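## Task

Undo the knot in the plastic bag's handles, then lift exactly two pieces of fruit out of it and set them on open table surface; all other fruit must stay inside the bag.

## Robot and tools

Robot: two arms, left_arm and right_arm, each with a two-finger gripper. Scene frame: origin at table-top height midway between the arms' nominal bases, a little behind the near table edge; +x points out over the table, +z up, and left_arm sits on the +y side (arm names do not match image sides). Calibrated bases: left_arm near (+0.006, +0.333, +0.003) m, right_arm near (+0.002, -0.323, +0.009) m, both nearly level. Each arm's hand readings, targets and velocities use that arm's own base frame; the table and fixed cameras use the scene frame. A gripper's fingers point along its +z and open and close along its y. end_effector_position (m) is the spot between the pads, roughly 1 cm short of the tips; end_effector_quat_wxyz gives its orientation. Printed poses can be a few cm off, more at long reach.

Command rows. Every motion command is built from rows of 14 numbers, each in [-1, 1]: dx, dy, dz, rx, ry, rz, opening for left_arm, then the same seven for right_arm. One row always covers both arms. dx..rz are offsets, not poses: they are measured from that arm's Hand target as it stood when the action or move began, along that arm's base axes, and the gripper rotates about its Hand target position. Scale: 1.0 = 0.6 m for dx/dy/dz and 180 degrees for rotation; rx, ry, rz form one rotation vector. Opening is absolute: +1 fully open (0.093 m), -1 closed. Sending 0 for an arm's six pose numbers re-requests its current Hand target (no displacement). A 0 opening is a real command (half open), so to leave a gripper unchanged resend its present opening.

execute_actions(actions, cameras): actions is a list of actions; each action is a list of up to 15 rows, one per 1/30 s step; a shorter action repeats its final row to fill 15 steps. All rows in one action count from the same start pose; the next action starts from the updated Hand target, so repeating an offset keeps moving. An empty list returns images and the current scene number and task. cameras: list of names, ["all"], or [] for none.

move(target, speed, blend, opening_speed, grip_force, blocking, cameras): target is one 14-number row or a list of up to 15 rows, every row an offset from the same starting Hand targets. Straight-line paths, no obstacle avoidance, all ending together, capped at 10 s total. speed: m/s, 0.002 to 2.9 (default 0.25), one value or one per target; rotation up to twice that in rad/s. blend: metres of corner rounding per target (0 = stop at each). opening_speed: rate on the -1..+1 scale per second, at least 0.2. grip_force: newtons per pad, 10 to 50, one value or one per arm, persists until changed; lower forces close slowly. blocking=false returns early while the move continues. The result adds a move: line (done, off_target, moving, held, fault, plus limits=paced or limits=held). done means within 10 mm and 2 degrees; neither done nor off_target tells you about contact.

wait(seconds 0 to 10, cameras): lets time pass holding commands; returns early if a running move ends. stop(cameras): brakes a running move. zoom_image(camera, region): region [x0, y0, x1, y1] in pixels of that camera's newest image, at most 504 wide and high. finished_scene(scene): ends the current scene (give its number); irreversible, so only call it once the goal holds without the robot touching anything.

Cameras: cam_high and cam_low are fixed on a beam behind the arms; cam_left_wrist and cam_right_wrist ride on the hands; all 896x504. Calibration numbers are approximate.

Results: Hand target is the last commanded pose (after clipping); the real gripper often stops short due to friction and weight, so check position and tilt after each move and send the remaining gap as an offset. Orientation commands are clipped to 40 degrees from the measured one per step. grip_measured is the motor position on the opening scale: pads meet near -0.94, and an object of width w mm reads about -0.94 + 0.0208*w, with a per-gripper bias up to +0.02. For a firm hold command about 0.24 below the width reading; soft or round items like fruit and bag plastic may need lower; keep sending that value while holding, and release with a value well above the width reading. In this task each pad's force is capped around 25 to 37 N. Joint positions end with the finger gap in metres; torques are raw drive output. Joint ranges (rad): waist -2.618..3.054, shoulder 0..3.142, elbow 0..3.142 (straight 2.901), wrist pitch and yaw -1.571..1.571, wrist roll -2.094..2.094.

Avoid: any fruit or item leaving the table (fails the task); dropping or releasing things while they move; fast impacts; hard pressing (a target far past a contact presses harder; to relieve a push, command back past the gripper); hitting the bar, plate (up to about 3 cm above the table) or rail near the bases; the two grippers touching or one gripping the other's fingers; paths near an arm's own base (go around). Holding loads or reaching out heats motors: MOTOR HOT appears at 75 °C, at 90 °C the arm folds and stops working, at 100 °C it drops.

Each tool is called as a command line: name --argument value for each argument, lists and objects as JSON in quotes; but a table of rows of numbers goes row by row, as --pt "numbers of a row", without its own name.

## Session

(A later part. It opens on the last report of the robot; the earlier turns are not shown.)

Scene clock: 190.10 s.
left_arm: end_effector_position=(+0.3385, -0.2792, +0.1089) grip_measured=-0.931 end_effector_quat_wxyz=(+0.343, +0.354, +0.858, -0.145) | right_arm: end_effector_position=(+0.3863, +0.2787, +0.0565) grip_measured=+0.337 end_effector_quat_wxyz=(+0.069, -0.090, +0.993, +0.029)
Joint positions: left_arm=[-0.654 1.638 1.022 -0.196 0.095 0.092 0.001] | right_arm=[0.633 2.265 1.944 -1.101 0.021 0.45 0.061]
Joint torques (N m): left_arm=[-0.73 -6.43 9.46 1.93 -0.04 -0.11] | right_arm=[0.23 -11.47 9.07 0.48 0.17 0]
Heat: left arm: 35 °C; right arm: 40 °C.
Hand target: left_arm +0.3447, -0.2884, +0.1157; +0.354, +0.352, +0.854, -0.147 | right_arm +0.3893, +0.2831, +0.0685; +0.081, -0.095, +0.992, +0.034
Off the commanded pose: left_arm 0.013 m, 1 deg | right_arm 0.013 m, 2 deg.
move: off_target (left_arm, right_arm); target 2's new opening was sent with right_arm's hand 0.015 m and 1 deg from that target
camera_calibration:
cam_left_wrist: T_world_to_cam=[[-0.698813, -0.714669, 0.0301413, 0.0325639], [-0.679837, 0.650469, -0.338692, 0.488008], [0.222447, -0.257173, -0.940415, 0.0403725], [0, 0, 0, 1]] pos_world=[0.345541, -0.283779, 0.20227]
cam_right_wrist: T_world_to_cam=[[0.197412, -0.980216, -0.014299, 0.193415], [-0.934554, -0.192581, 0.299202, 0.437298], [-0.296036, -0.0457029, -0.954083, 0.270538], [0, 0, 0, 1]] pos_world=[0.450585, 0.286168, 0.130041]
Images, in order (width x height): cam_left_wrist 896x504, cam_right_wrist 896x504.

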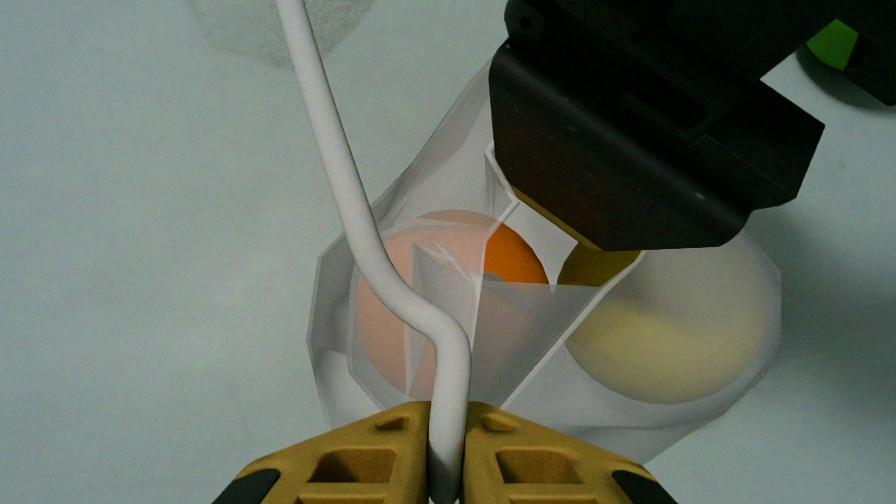

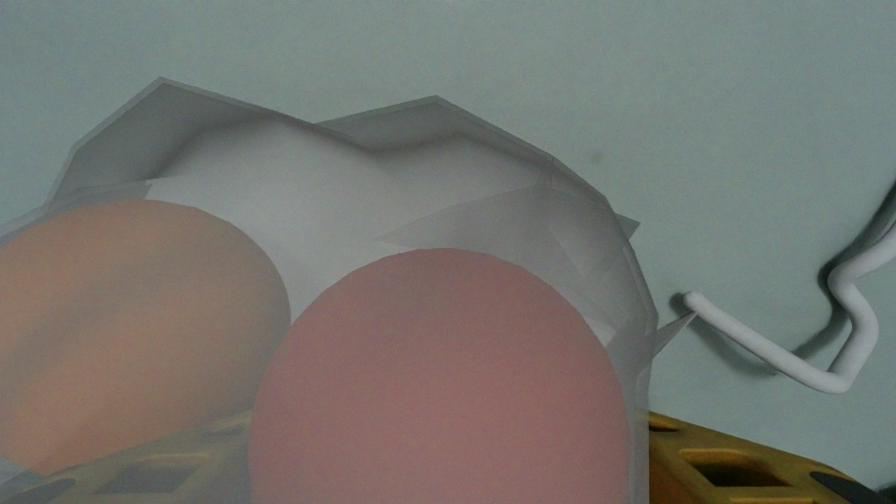

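move --pt "0 0 0 0 0 0 -1 0 0 -0.09 0 0 0 -0.3" --pt "0 0 0 0 0 0 -1 0 0 -0.09 0 0 0 0.72" --pt "0 0 0 0 0 0 -1 -0.022 0 0.05 0 0 0 0.72" --opening_speed 0.7 --speed 0.1 --cameras '["cam_right_wrist","cam_left_wrist"]'

Scene clock: 196.77 s.
left_arm: end_effector_position=(+0.3385, -0.2792, +0.1089) grip_measured=-0.931 end_effector_quat_wxyz=(+0.343, +0.354, +0.858, -0.145) | right_arm: end_effector_position=(+0.3759, +0.2773, +0.0763) grip_measured=+0.719 end_effector_quat_wxyz=(+0.061, -0.093, +0.993, +0.024)
Joint positions: left_arm=[-0.654 1.638 1.022 -0.196 0.095 0.092 0.001] | right_arm=[0.644 2.239 1.983 -1.185 0.023 0.455 0.08]
Joint torques (N m): left_arm=[-0.73 -6.42 9.5 1.93 -0.03 -0.1] | right_arm=[0.65 -13.37 8.59 0.48 0.18 0.13]
Heat: left arm: 35 °C; right arm: 41 °C.
Hand target: left_arm +0.3447, -0.2884, +0.1157; +0.354, +0.352, +0.854, -0.147 | right_arm +0.3762, +0.2832, +0.0986; +0.082, -0.095, +0.992, +0.034
Off the commanded pose: left_arm 0.013 m, 1 deg | right_arm 0.023 m, 3 deg.
move: off_target (left_arm, right_arm); target 2's new opening was sent with right_arm's hand 0.015 m and 1 deg from that target
camera_calibration:
cam_left_wrist: T_world_to_cam=[[-0.698813, -0.714669, 0.0301413, 0.0325639], [-0.679837, 0.650469, -0.338692, 0.488008], [0.222447, -0.257173, -0.940415, 0.0403725], [0, 0, 0, 1]] pos_world=[0.345541, -0.283779, 0.20227]
cam_right_wrist: T_world_to_cam=[[0.203066, -0.979153, -0.00495112, 0.191167], [-0.928751, -0.194209, 0.31576, 0.418473], [-0.310139, -0.0595216, -0.948826, 0.295021], [0, 0, 0, 1]] pos_world=[0.441335, 0.286013, 0.148733]
Images, in order (width x height): cam_left_wrist 896x504, cam_right_wrist 896x504.

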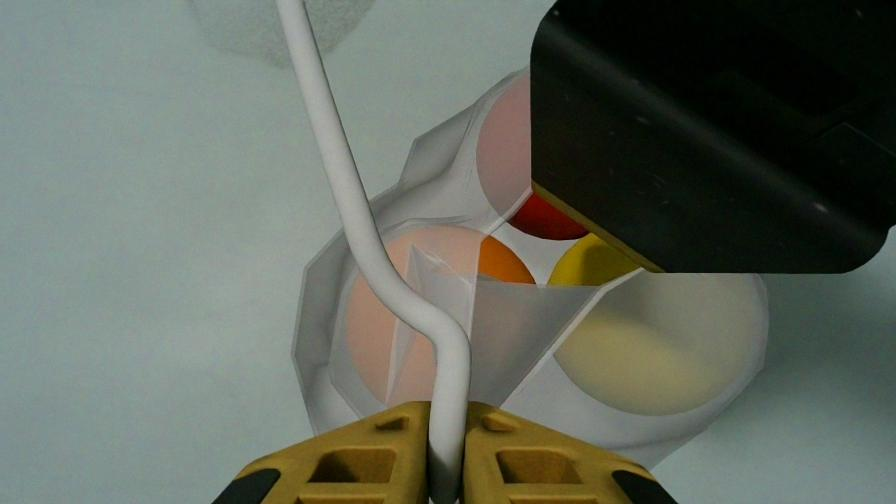

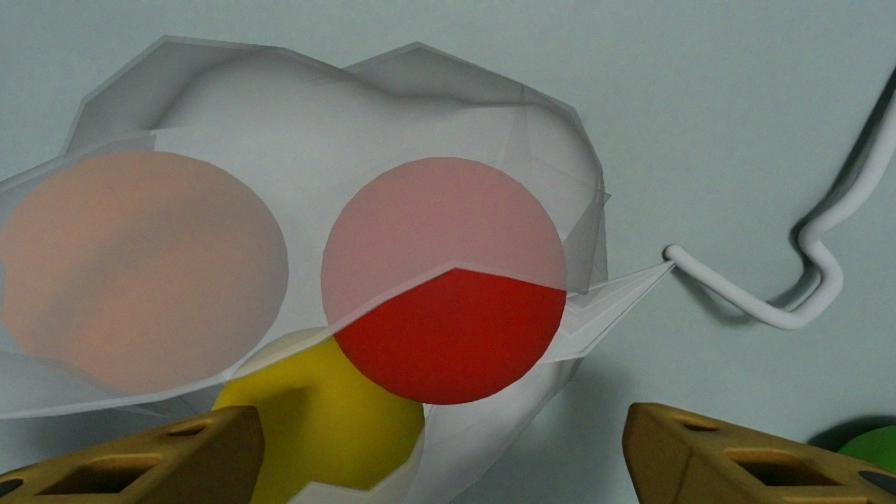

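move --pt "0 0 0 0 0 0 -1 0.0 0 0.03 0 0 0 0.15" --pt "0 0 0 0 0 0 -1 0.015 -0.002 0.03 0 0 0 0.15" --pt "0 0 0 0 0 0 -1 0.015 -0.002 -0.092 0 0 0 0.15" --speed 0.1 --cameras '["cam_right_wrist"]'

Scene clock: 201.37 s.
left_arm: end_effector_position=(+0.3385, -0.2792, +0.1089) grip_measured=-0.931 end_effector_quat_wxyz=(+0.343, +0.354, +0.858, -0.145) | right_arm: end_effector_position=(+0.3831, +0.2807, +0.0504) grip_measured=+0.151 end_effector_quat_wxyz=(+0.079, -0.091, +0.992, +0.034)
Joint positions: left_arm=[-0.654 1.638 1.022 -0.196 0.095 0.092 0.001] | right_arm=[0.641 2.239 1.874 -1.035 0.023 0.455 0.052]
Joint torques (N m): left_arm=[-0.72 -6.45 9.48 1.93 -0.03 -0.09] | right_arm=[-0.16 -9.76 5.42 0.93 0.17 -0.04]
Heat: left arm: 35 °C; right arm: 42 °C.
Hand target: left_arm +0.3447, -0.2884, +0.1157; +0.354, +0.352, +0.854, -0.147 | right_arm +0.3852, +0.2819, +0.0434; +0.082, -0.095, +0.992, +0.034
Off the commanded pose: left_arm 0.013 m, 1 deg | right_arm 0.007 m, 1 deg.
move: off_target (left_arm)
camera_calibration:
cam_right_wrist: T_world_to_cam=[[0.200148, -0.979512, -0.0222804, 0.195047], [-0.939177, -0.198284, 0.280409, 0.440908], [-0.279082, -0.0351979, -0.959622, 0.254727], [0, 0, 0, 1]] pos_world=[0.446143, 0.287442, 0.125153]
Images, in order (width x height): cam_right_wrist 896x504.

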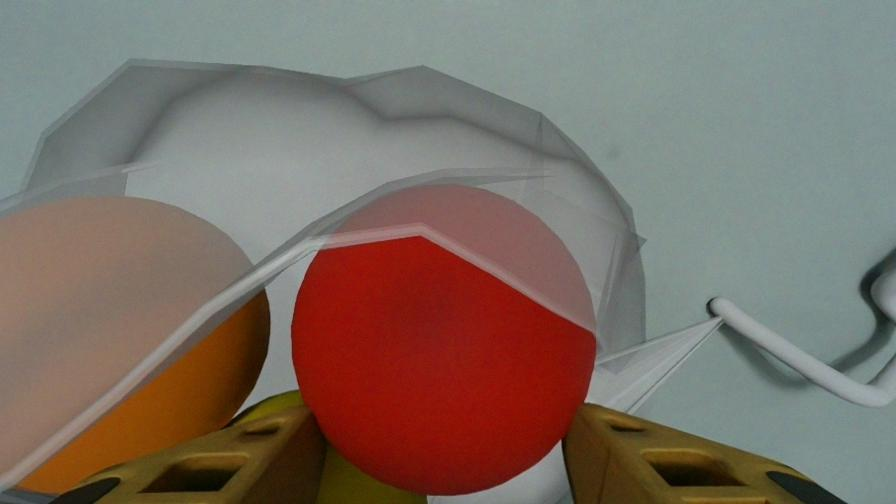

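move --pt "0 0 0 0 0 0 -1 0.0 0 0 0 0 0 0.55" --pt "0 0 0 0 0 0 -1 0.015 -0.002 -0.05 0 0 0 0.6" --pt "0 0 0 0 0 0 -1 0.015 -0.002 -0.05 0 0 0 -0.3" --pt "0 0 0 0 0 0 -1 0.01 -0.002 0.05 0 0 0 -0.3" --speed 0.08 --opening_speed 0.7 --cameras '["cam_right_wrist","cam_left_wrist"]'

Scene clock: 207.80 s.
left_arm: end_effector_position=(+0.3385, -0.2792, +0.1089) grip_measured=-0.931 end_effector_quat_wxyz=(+0.343, +0.354, +0.858, -0.145) | right_arm: end_effector_position=(+0.3879, +0.2759, +0.0557) grip_measured=+0.331 end_effector_quat_wxyz=(+0.065, -0.092, +0.993, +0.025)
Joint positions: left_arm=[-0.654 1.638 1.022 -0.196 0.095 0.092 0.001] | right_arm=[0.627 2.276 1.961 -1.118 0.023 0.441 0.061]
Joint torques (N m): left_arm=[-0.75 -6.43 9.44 1.94 -0.03 -0.1] | right_arm=[0.14 -12.53 8.95 0.48 0.15 0.02]
Heat: left arm: 35 °C; right arm: 42 °C.
Hand target: left_arm +0.3447, -0.2884, +0.1157; +0.354, +0.352, +0.854, -0.147 | right_arm +0.3912, +0.2807, +0.0733; +0.082, -0.095, +0.992, +0.034
Off the commanded pose: left_arm 0.013 m, 1 deg | right_arm 0.019 m, 2 deg.
move: off_target (left_arm, right_arm); target 2's new opening was sent with right_arm's hand 0.012 m and 1 deg from that target; target 3's new opening was sent with right_arm's hand 0.012 m and 1 deg from that target
camera_calibration:
cam_left_wrist: T_world_to_cam=[[-0.698813, -0.714669, 0.0301413, 0.0325639], [-0.679837, 0.650469, -0.338692, 0.488008], [0.222447, -0.257173, -0.940415, 0.0403725], [0, 0, 0, 1]] pos_world=[0.345541, -0.283779, 0.20227]
cam_right_wrist: T_world_to_cam=[[0.199177, -0.979941, -0.00663015, 0.189062], [-0.931896, -0.191496, 0.308056, 0.436745], [-0.303147, -0.0551791, -0.951345, 0.275327], [0, 0, 0, 1]] pos_world=[0.452808, 0.284096, 0.128642]
Images, in order (width x height): cam_left_wrist 896x504, cam_right_wrist 896x504.

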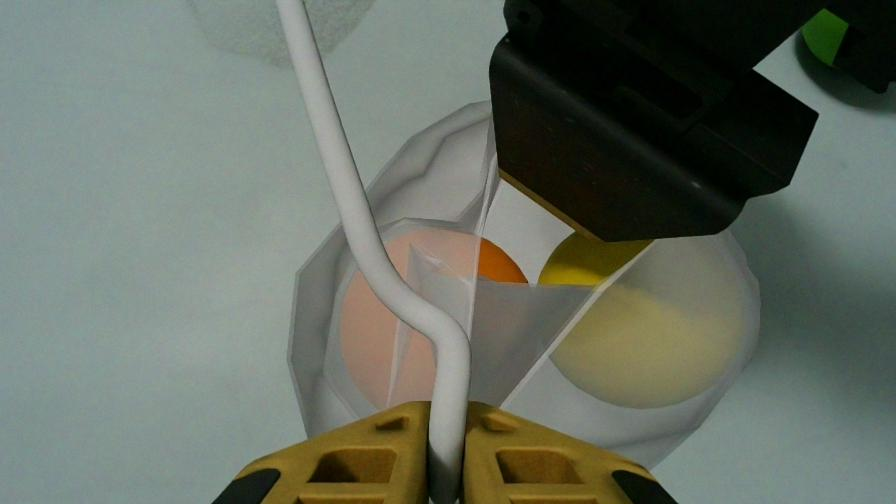

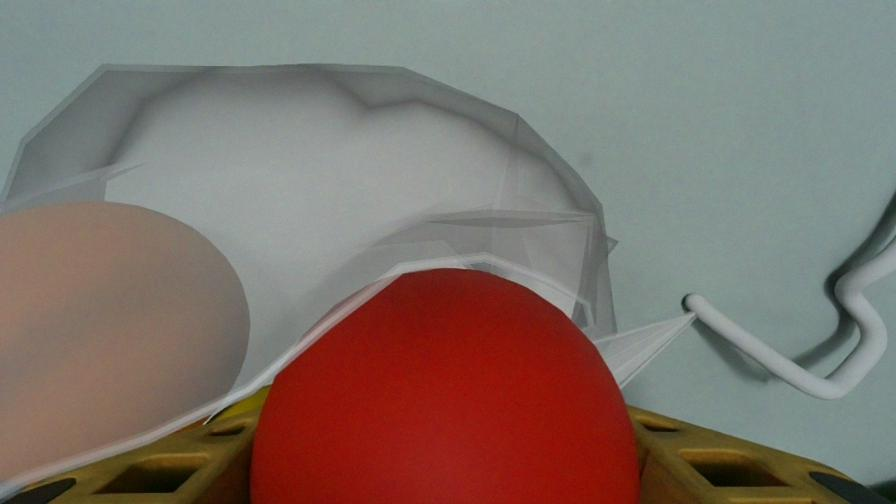

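Red in the clear, held cleanly. Lift, and carry out.

move --target '[0,0,0,0,0,0,-1,0,0,0.15,0,0,0,-0.3]' --speed 0.1 --cameras '["cam_right_wrist","cam_left_wrist"]'

Scene clock: 210.00 s.
left_arm: end_effector_position=(+0.3385, -0.2792, +0.1089) grip_measured=-0.931 end_effector_quat_wxyz=(+0.343, +0.354, +0.858, -0.145) | right_arm: end_effector_position=(+0.3908, +0.2780, +0.1672) grip_measured=+0.331 end_effector_quat_wxyz=(+0.088, -0.091, +0.991, +0.038)
Joint positions: left_arm=[-0.654 1.638 1.022 -0.196 0.095 0.092 0.001] | right_arm=[0.627 2.334 2.505 -1.551 0.023 0.441 0.061]
Joint torques (N m): left_arm=[-0.7 -6.46 9.47 1.93 -0.03 -0.1] | right_arm=[0.14 -8.87 8.23 0.56 0.15 0.02]
Heat: left arm: 35 °C; right arm: 42 °C.
Hand target: left_arm +0.3447, -0.2884, +0.1157; +0.354, +0.352, +0.854, -0.147 | right_arm +0.3912, +0.2807, +0.1634; +0.082, -0.095, +0.992, +0.034
Off the commanded pose: left_arm 0.013 m, 1 deg | right_arm 0.005 m, 1 deg.
joint sent to its limit (right arm) — joint 4 (wrist pitch), lower limit. The joint targets still meet the commanded pose.
move: off_target (left_arm)
camera_calibration:
cam_left_wrist: T_world_to_cam=[[-0.698813, -0.714669, 0.0301413, 0.0325639], [-0.679837, 0.650469, -0.338692, 0.488008], [0.222447, -0.257173, -0.940415, 0.0403725], [0, 0, 0, 1]] pos_world=[0.345541, -0.283779, 0.20227]
cam_right_wrist: T_world_to_cam=[[0.200005, -0.979385, -0.0283524, 0.194452], [-0.944042, -0.200372, 0.261984, 0.420383], [-0.262264, -0.0256323, -0.964656, 0.360427], [0, 0, 0, 1]] pos_world=[0.452495, 0.283915, 0.243068]
Images, in order (width x height): cam_left_wrist 896x504, cam_right_wrist 896x504.

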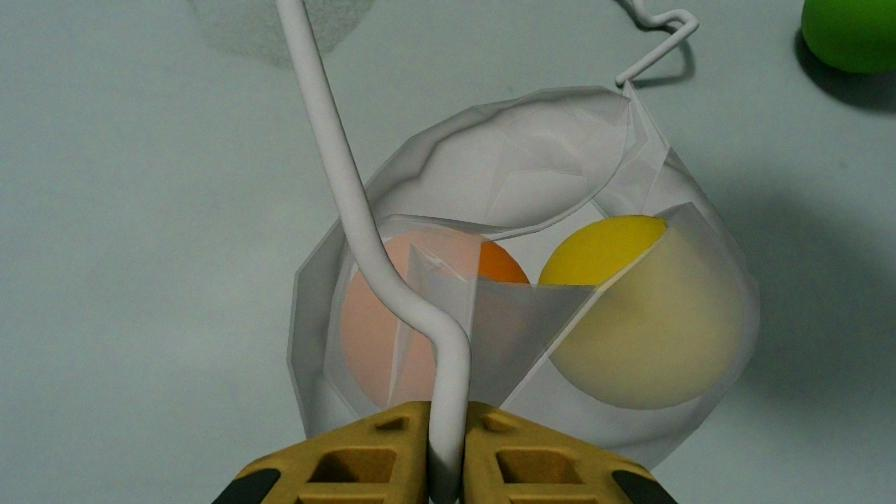

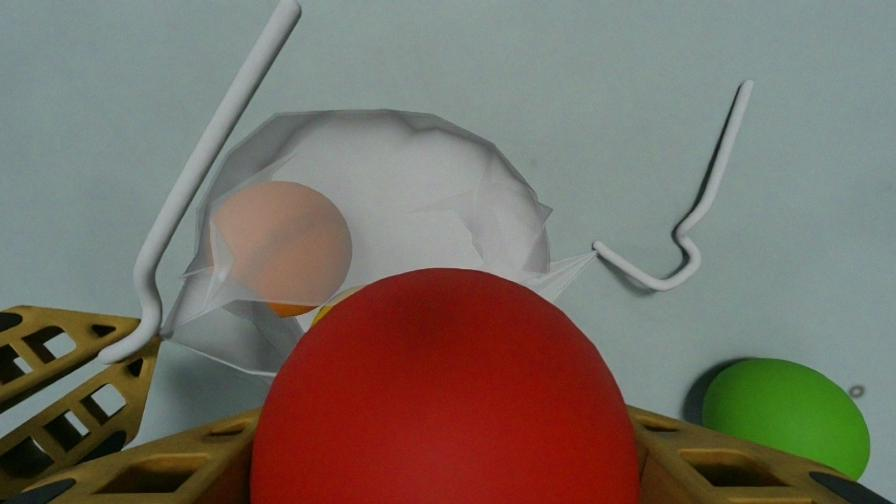

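move --pt "0 0 0 0 0 0 -1 -0.04 -0.5 0.0 0 0 0 -0.3" --pt "0 0 0 0 0 0 -1 -0.04 -0.5 -0.2 0 0 0 -0.3" --pt "0 0 0 0 0 0 -1 -0.04 -0.5 -0.232 0 0 0 -0.3" --speed '[0.2,0.12,0.04]' --blend '[0.03,0.01,0]' --cameras '["cam_right_wrist"]'

Scene clock: 214.23 s.
left_arm: end_effector_position=(+0.3385, -0.2792, +0.1089) grip_measured=-0.931 end_effector_quat_wxyz=(+0.343, +0.354, +0.858, -0.145) | right_arm: end_effector_position=(+0.3644, -0.0220, +0.0356) grip_measured=+0.331 end_effector_quat_wxyz=(+0.080, -0.090, +0.992, +0.028)
Joint positions: left_arm=[-0.654 1.638 1.022 -0.196 0.095 0.092 0.001] | right_arm=[-0.099 1.857 1.244 -0.81 -0.085 -0.274 0.061]
Joint torques (N m): left_arm=[-0.79 -6.46 9.46 1.93 -0.02 -0.1] | right_arm=[-0.12 -5.42 4.67 1.04 -0.06 -0.03]
Heat: left arm: 35 °C; right arm: 42 °C.
Hand target: left_arm +0.3447, -0.2884, +0.1157; +0.354, +0.352, +0.854, -0.147 | right_arm +0.3671, -0.0193, +0.0242; +0.082, -0.095, +0.992, +0.034
Off the commanded pose: left_arm 0.013 m, 1 deg | right_arm 0.012 m, 1 deg.
move: off_target (left_arm, right_arm); blend cut to 0.0096 m at target 2
camera_calibration:
cam_right_wrist: T_world_to_cam=[[0.19635, -0.980486, -0.00964639, -0.0971678], [-0.940952, -0.191182, 0.279391, 0.368334], [-0.275783, -0.0457816, -0.960129, 0.223228], [0, 0, 0, 1]] pos_world=[0.427226, -0.014633, 0.110481]
Images, in order (width x height): cam_right_wrist 896x504.

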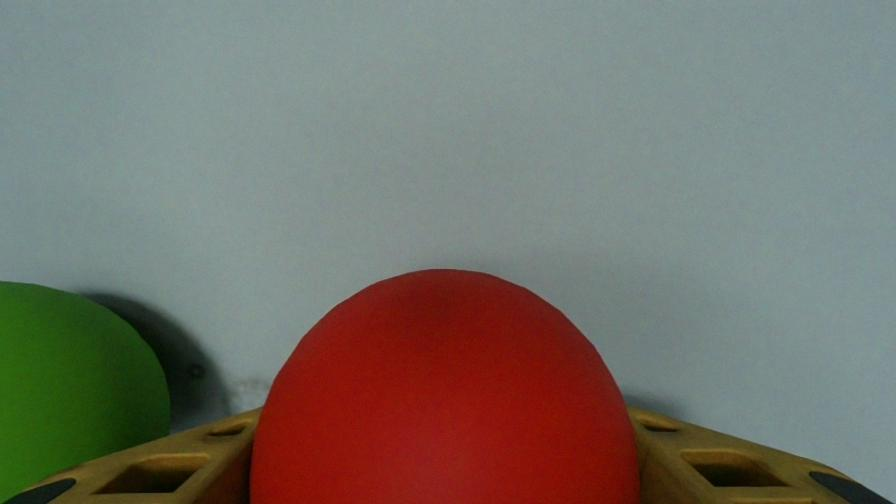

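move --pt "0 0 0 0 0 0 -1 0 0 0.0 0 0 0 0.335" --pt "0 0 0 0 0 0 -1 0 0 0.0 0 0 0 0.65" --pt "0 0 0 0 0 0 -1 0 0 0.18 0 0 0 0.65" --speed 0.12 --opening_speed 0.4 --cameras '["cam_right_wrist","cam_high"]'

move --pt "0 0.02 -0.1 0 0 0 -1 -0.15 -0.05 0.1 0 0 0 0.65" --pt "0 0.02 -0.1 0 0 0 -0.6 -0.15 -0.05 0.1 0 0 0 0.65" --pt "-0.08 0.1 0.1 0 0 0 -0.6 -0.15 -0.05 0.1 0 0 0 0.65" --pt "-0.2 0.2 0.15 0 0 0 -0.6 -0.15 -0.05 0.1 0 0 0 0.65" --speed 0.1 --opening_speed 0.3 --cameras '["cam_left_wrist","cam_high"]'

zoom_image --camera "cam_high" --region '[300, 120, 574, 300]'

Scene clock: 220.50 s.
left_arm: end_effector_position=(+0.3385, -0.2792, +0.1089) grip_measured=-0.931 end_effector_quat_wxyz=(+0.343, +0.354, +0.858, -0.145) | right_arm: end_effector_position=(+0.3660, -0.0214, +0.1161) grip_measured=+0.649 end_effector_quat_wxyz=(+0.065, -0.090, +0.993, +0.033)
Joint positions: left_arm=[-0.654 1.638 1.022 -0.196 0.095 0.092 0.001] | right_arm=[-0.099 1.826 1.535 -1.164 -0.089 -0.274 0.076]
Joint torques (N m): left_arm=[-0.72 -6.42 9.51 1.93 -0.02 -0.09] | right_arm=[-0.05 -9.87 8.49 0.43 -0.04 -0.01]
Heat: left arm: 36 °C; right arm: 41 °C.
Hand target: left_arm +0.3447, -0.2884, +0.1157; +0.354, +0.352, +0.854, -0.147 | right_arm +0.3671, -0.0193, +0.1322; +0.081, -0.095, +0.992, +0.034
Off the commanded pose: left_arm 0.013 m, 1 deg | right_arm 0.016 m, 2 deg.
move: off_target (left_arm, right_arm); target 2's new opening was sent with right_arm's hand 0.012 m and 1 deg from that target
camera_calibration:
cam_right_wrist: T_world_to_cam=[[0.196384, -0.980261, -0.022852, -0.0945879], [-0.931719, -0.193819, 0.30714, 0.340707], [-0.305506, -0.0390256, -0.95139, 0.310931], [0, 0, 0, 1]] pos_world=[0.431009, -0.0145512, 0.18901]
Images, in order (width x height): cam_high 896x504, cam_right_wrist 896x504.

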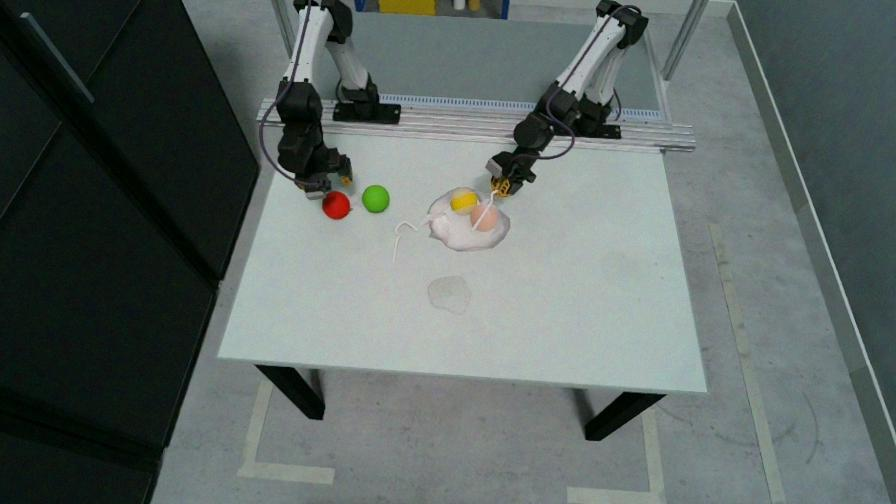

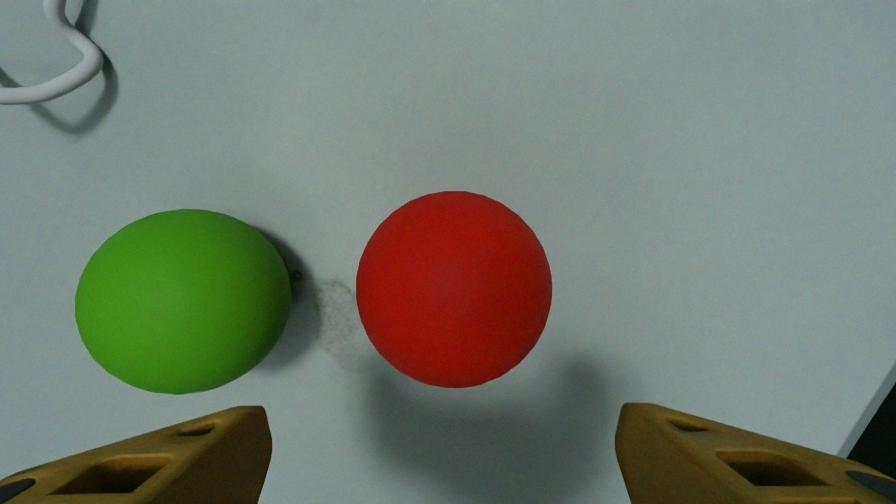

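Scene clock: 227.50 s.
left_arm: end_effector_position=(+0.2304, -0.1714, +0.2164) grip_measured=-0.602 end_effector_quat_wxyz=(+0.371, +0.346, +0.849, -0.146) | right_arm: end_effector_position=(+0.2848, -0.0530, +0.1894) grip_measured=+0.649 end_effector_quat_wxyz=(+0.083, -0.092, +0.992, +0.027)
Joint positions: left_arm=[-0.548 0.947 0.925 -0.739 0.157 0.16 0.016] | right_arm=[-0.245 1.528 1.492 -1.396 -0.106 -0.422 0.076]
Joint torques (N m): left_arm=[0.83 -2.48 5.44 1.68 0.28 0.12] | right_arm=[-0.28 -6.79 5.59 0.41 -0.12 -0.05]
Heat: left arm: 36 °C; right arm: 41 °C.
Hand target: left_arm +0.2247, -0.1684, +0.2057; +0.354, +0.352, +0.854, -0.147 | right_arm +0.2772, -0.0492, +0.1922; +0.082, -0.095, +0.992, +0.034
Off the commanded pose: left_arm 0.013 m, 2 deg | right_arm 0.009 m, 1 deg.
move: off_target (left_arm); target 2's new opening was sent with left_arm's hand 0.011 m and 1 deg from that target
camera_calibration:
cam_left_wrist: T_world_to_cam=[[-0.689748, -0.723847, 0.0171178, 0.0300233], [-0.670547, 0.629682, -0.39226, 0.386734], [0.273158, -0.282039, -0.919695, 0.172673], [0, 0, 0, 1]] pos_world=[0.232865, -0.173087, 0.309993]
Images, in order (width x height): cam_high 896x504, cam_left_wrist 896x504.

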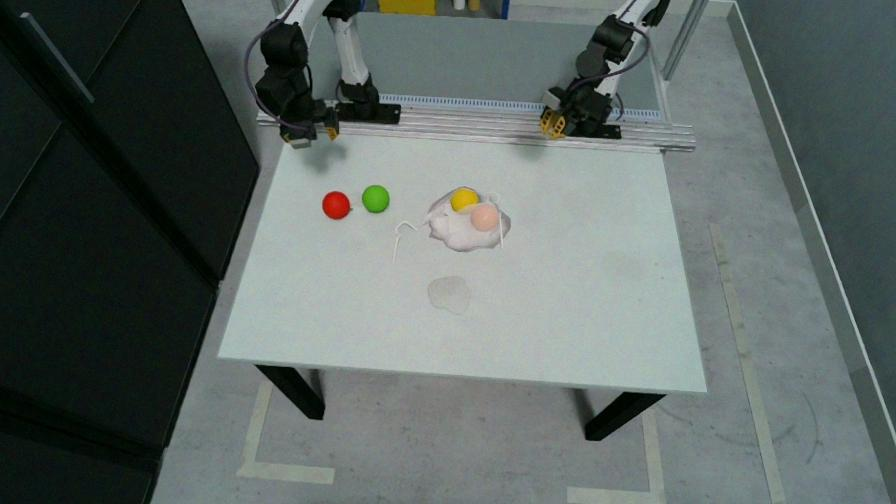

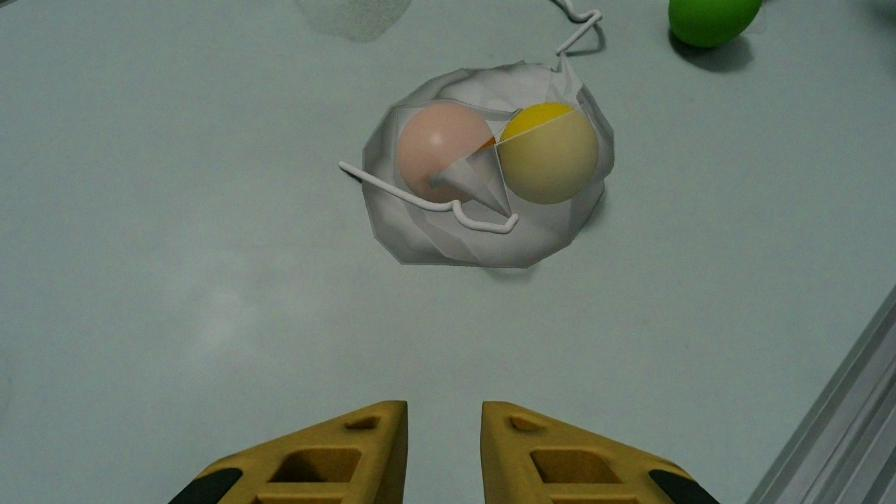

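Scaled by 1.839 from the camera's 896x504 image, which has a finer 1280x720 frame.

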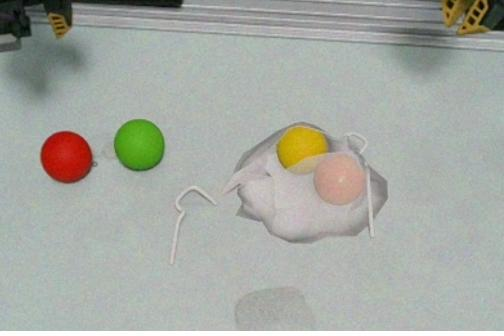

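Done.

finished_scene --scene 2

The scene is finished: the task was done.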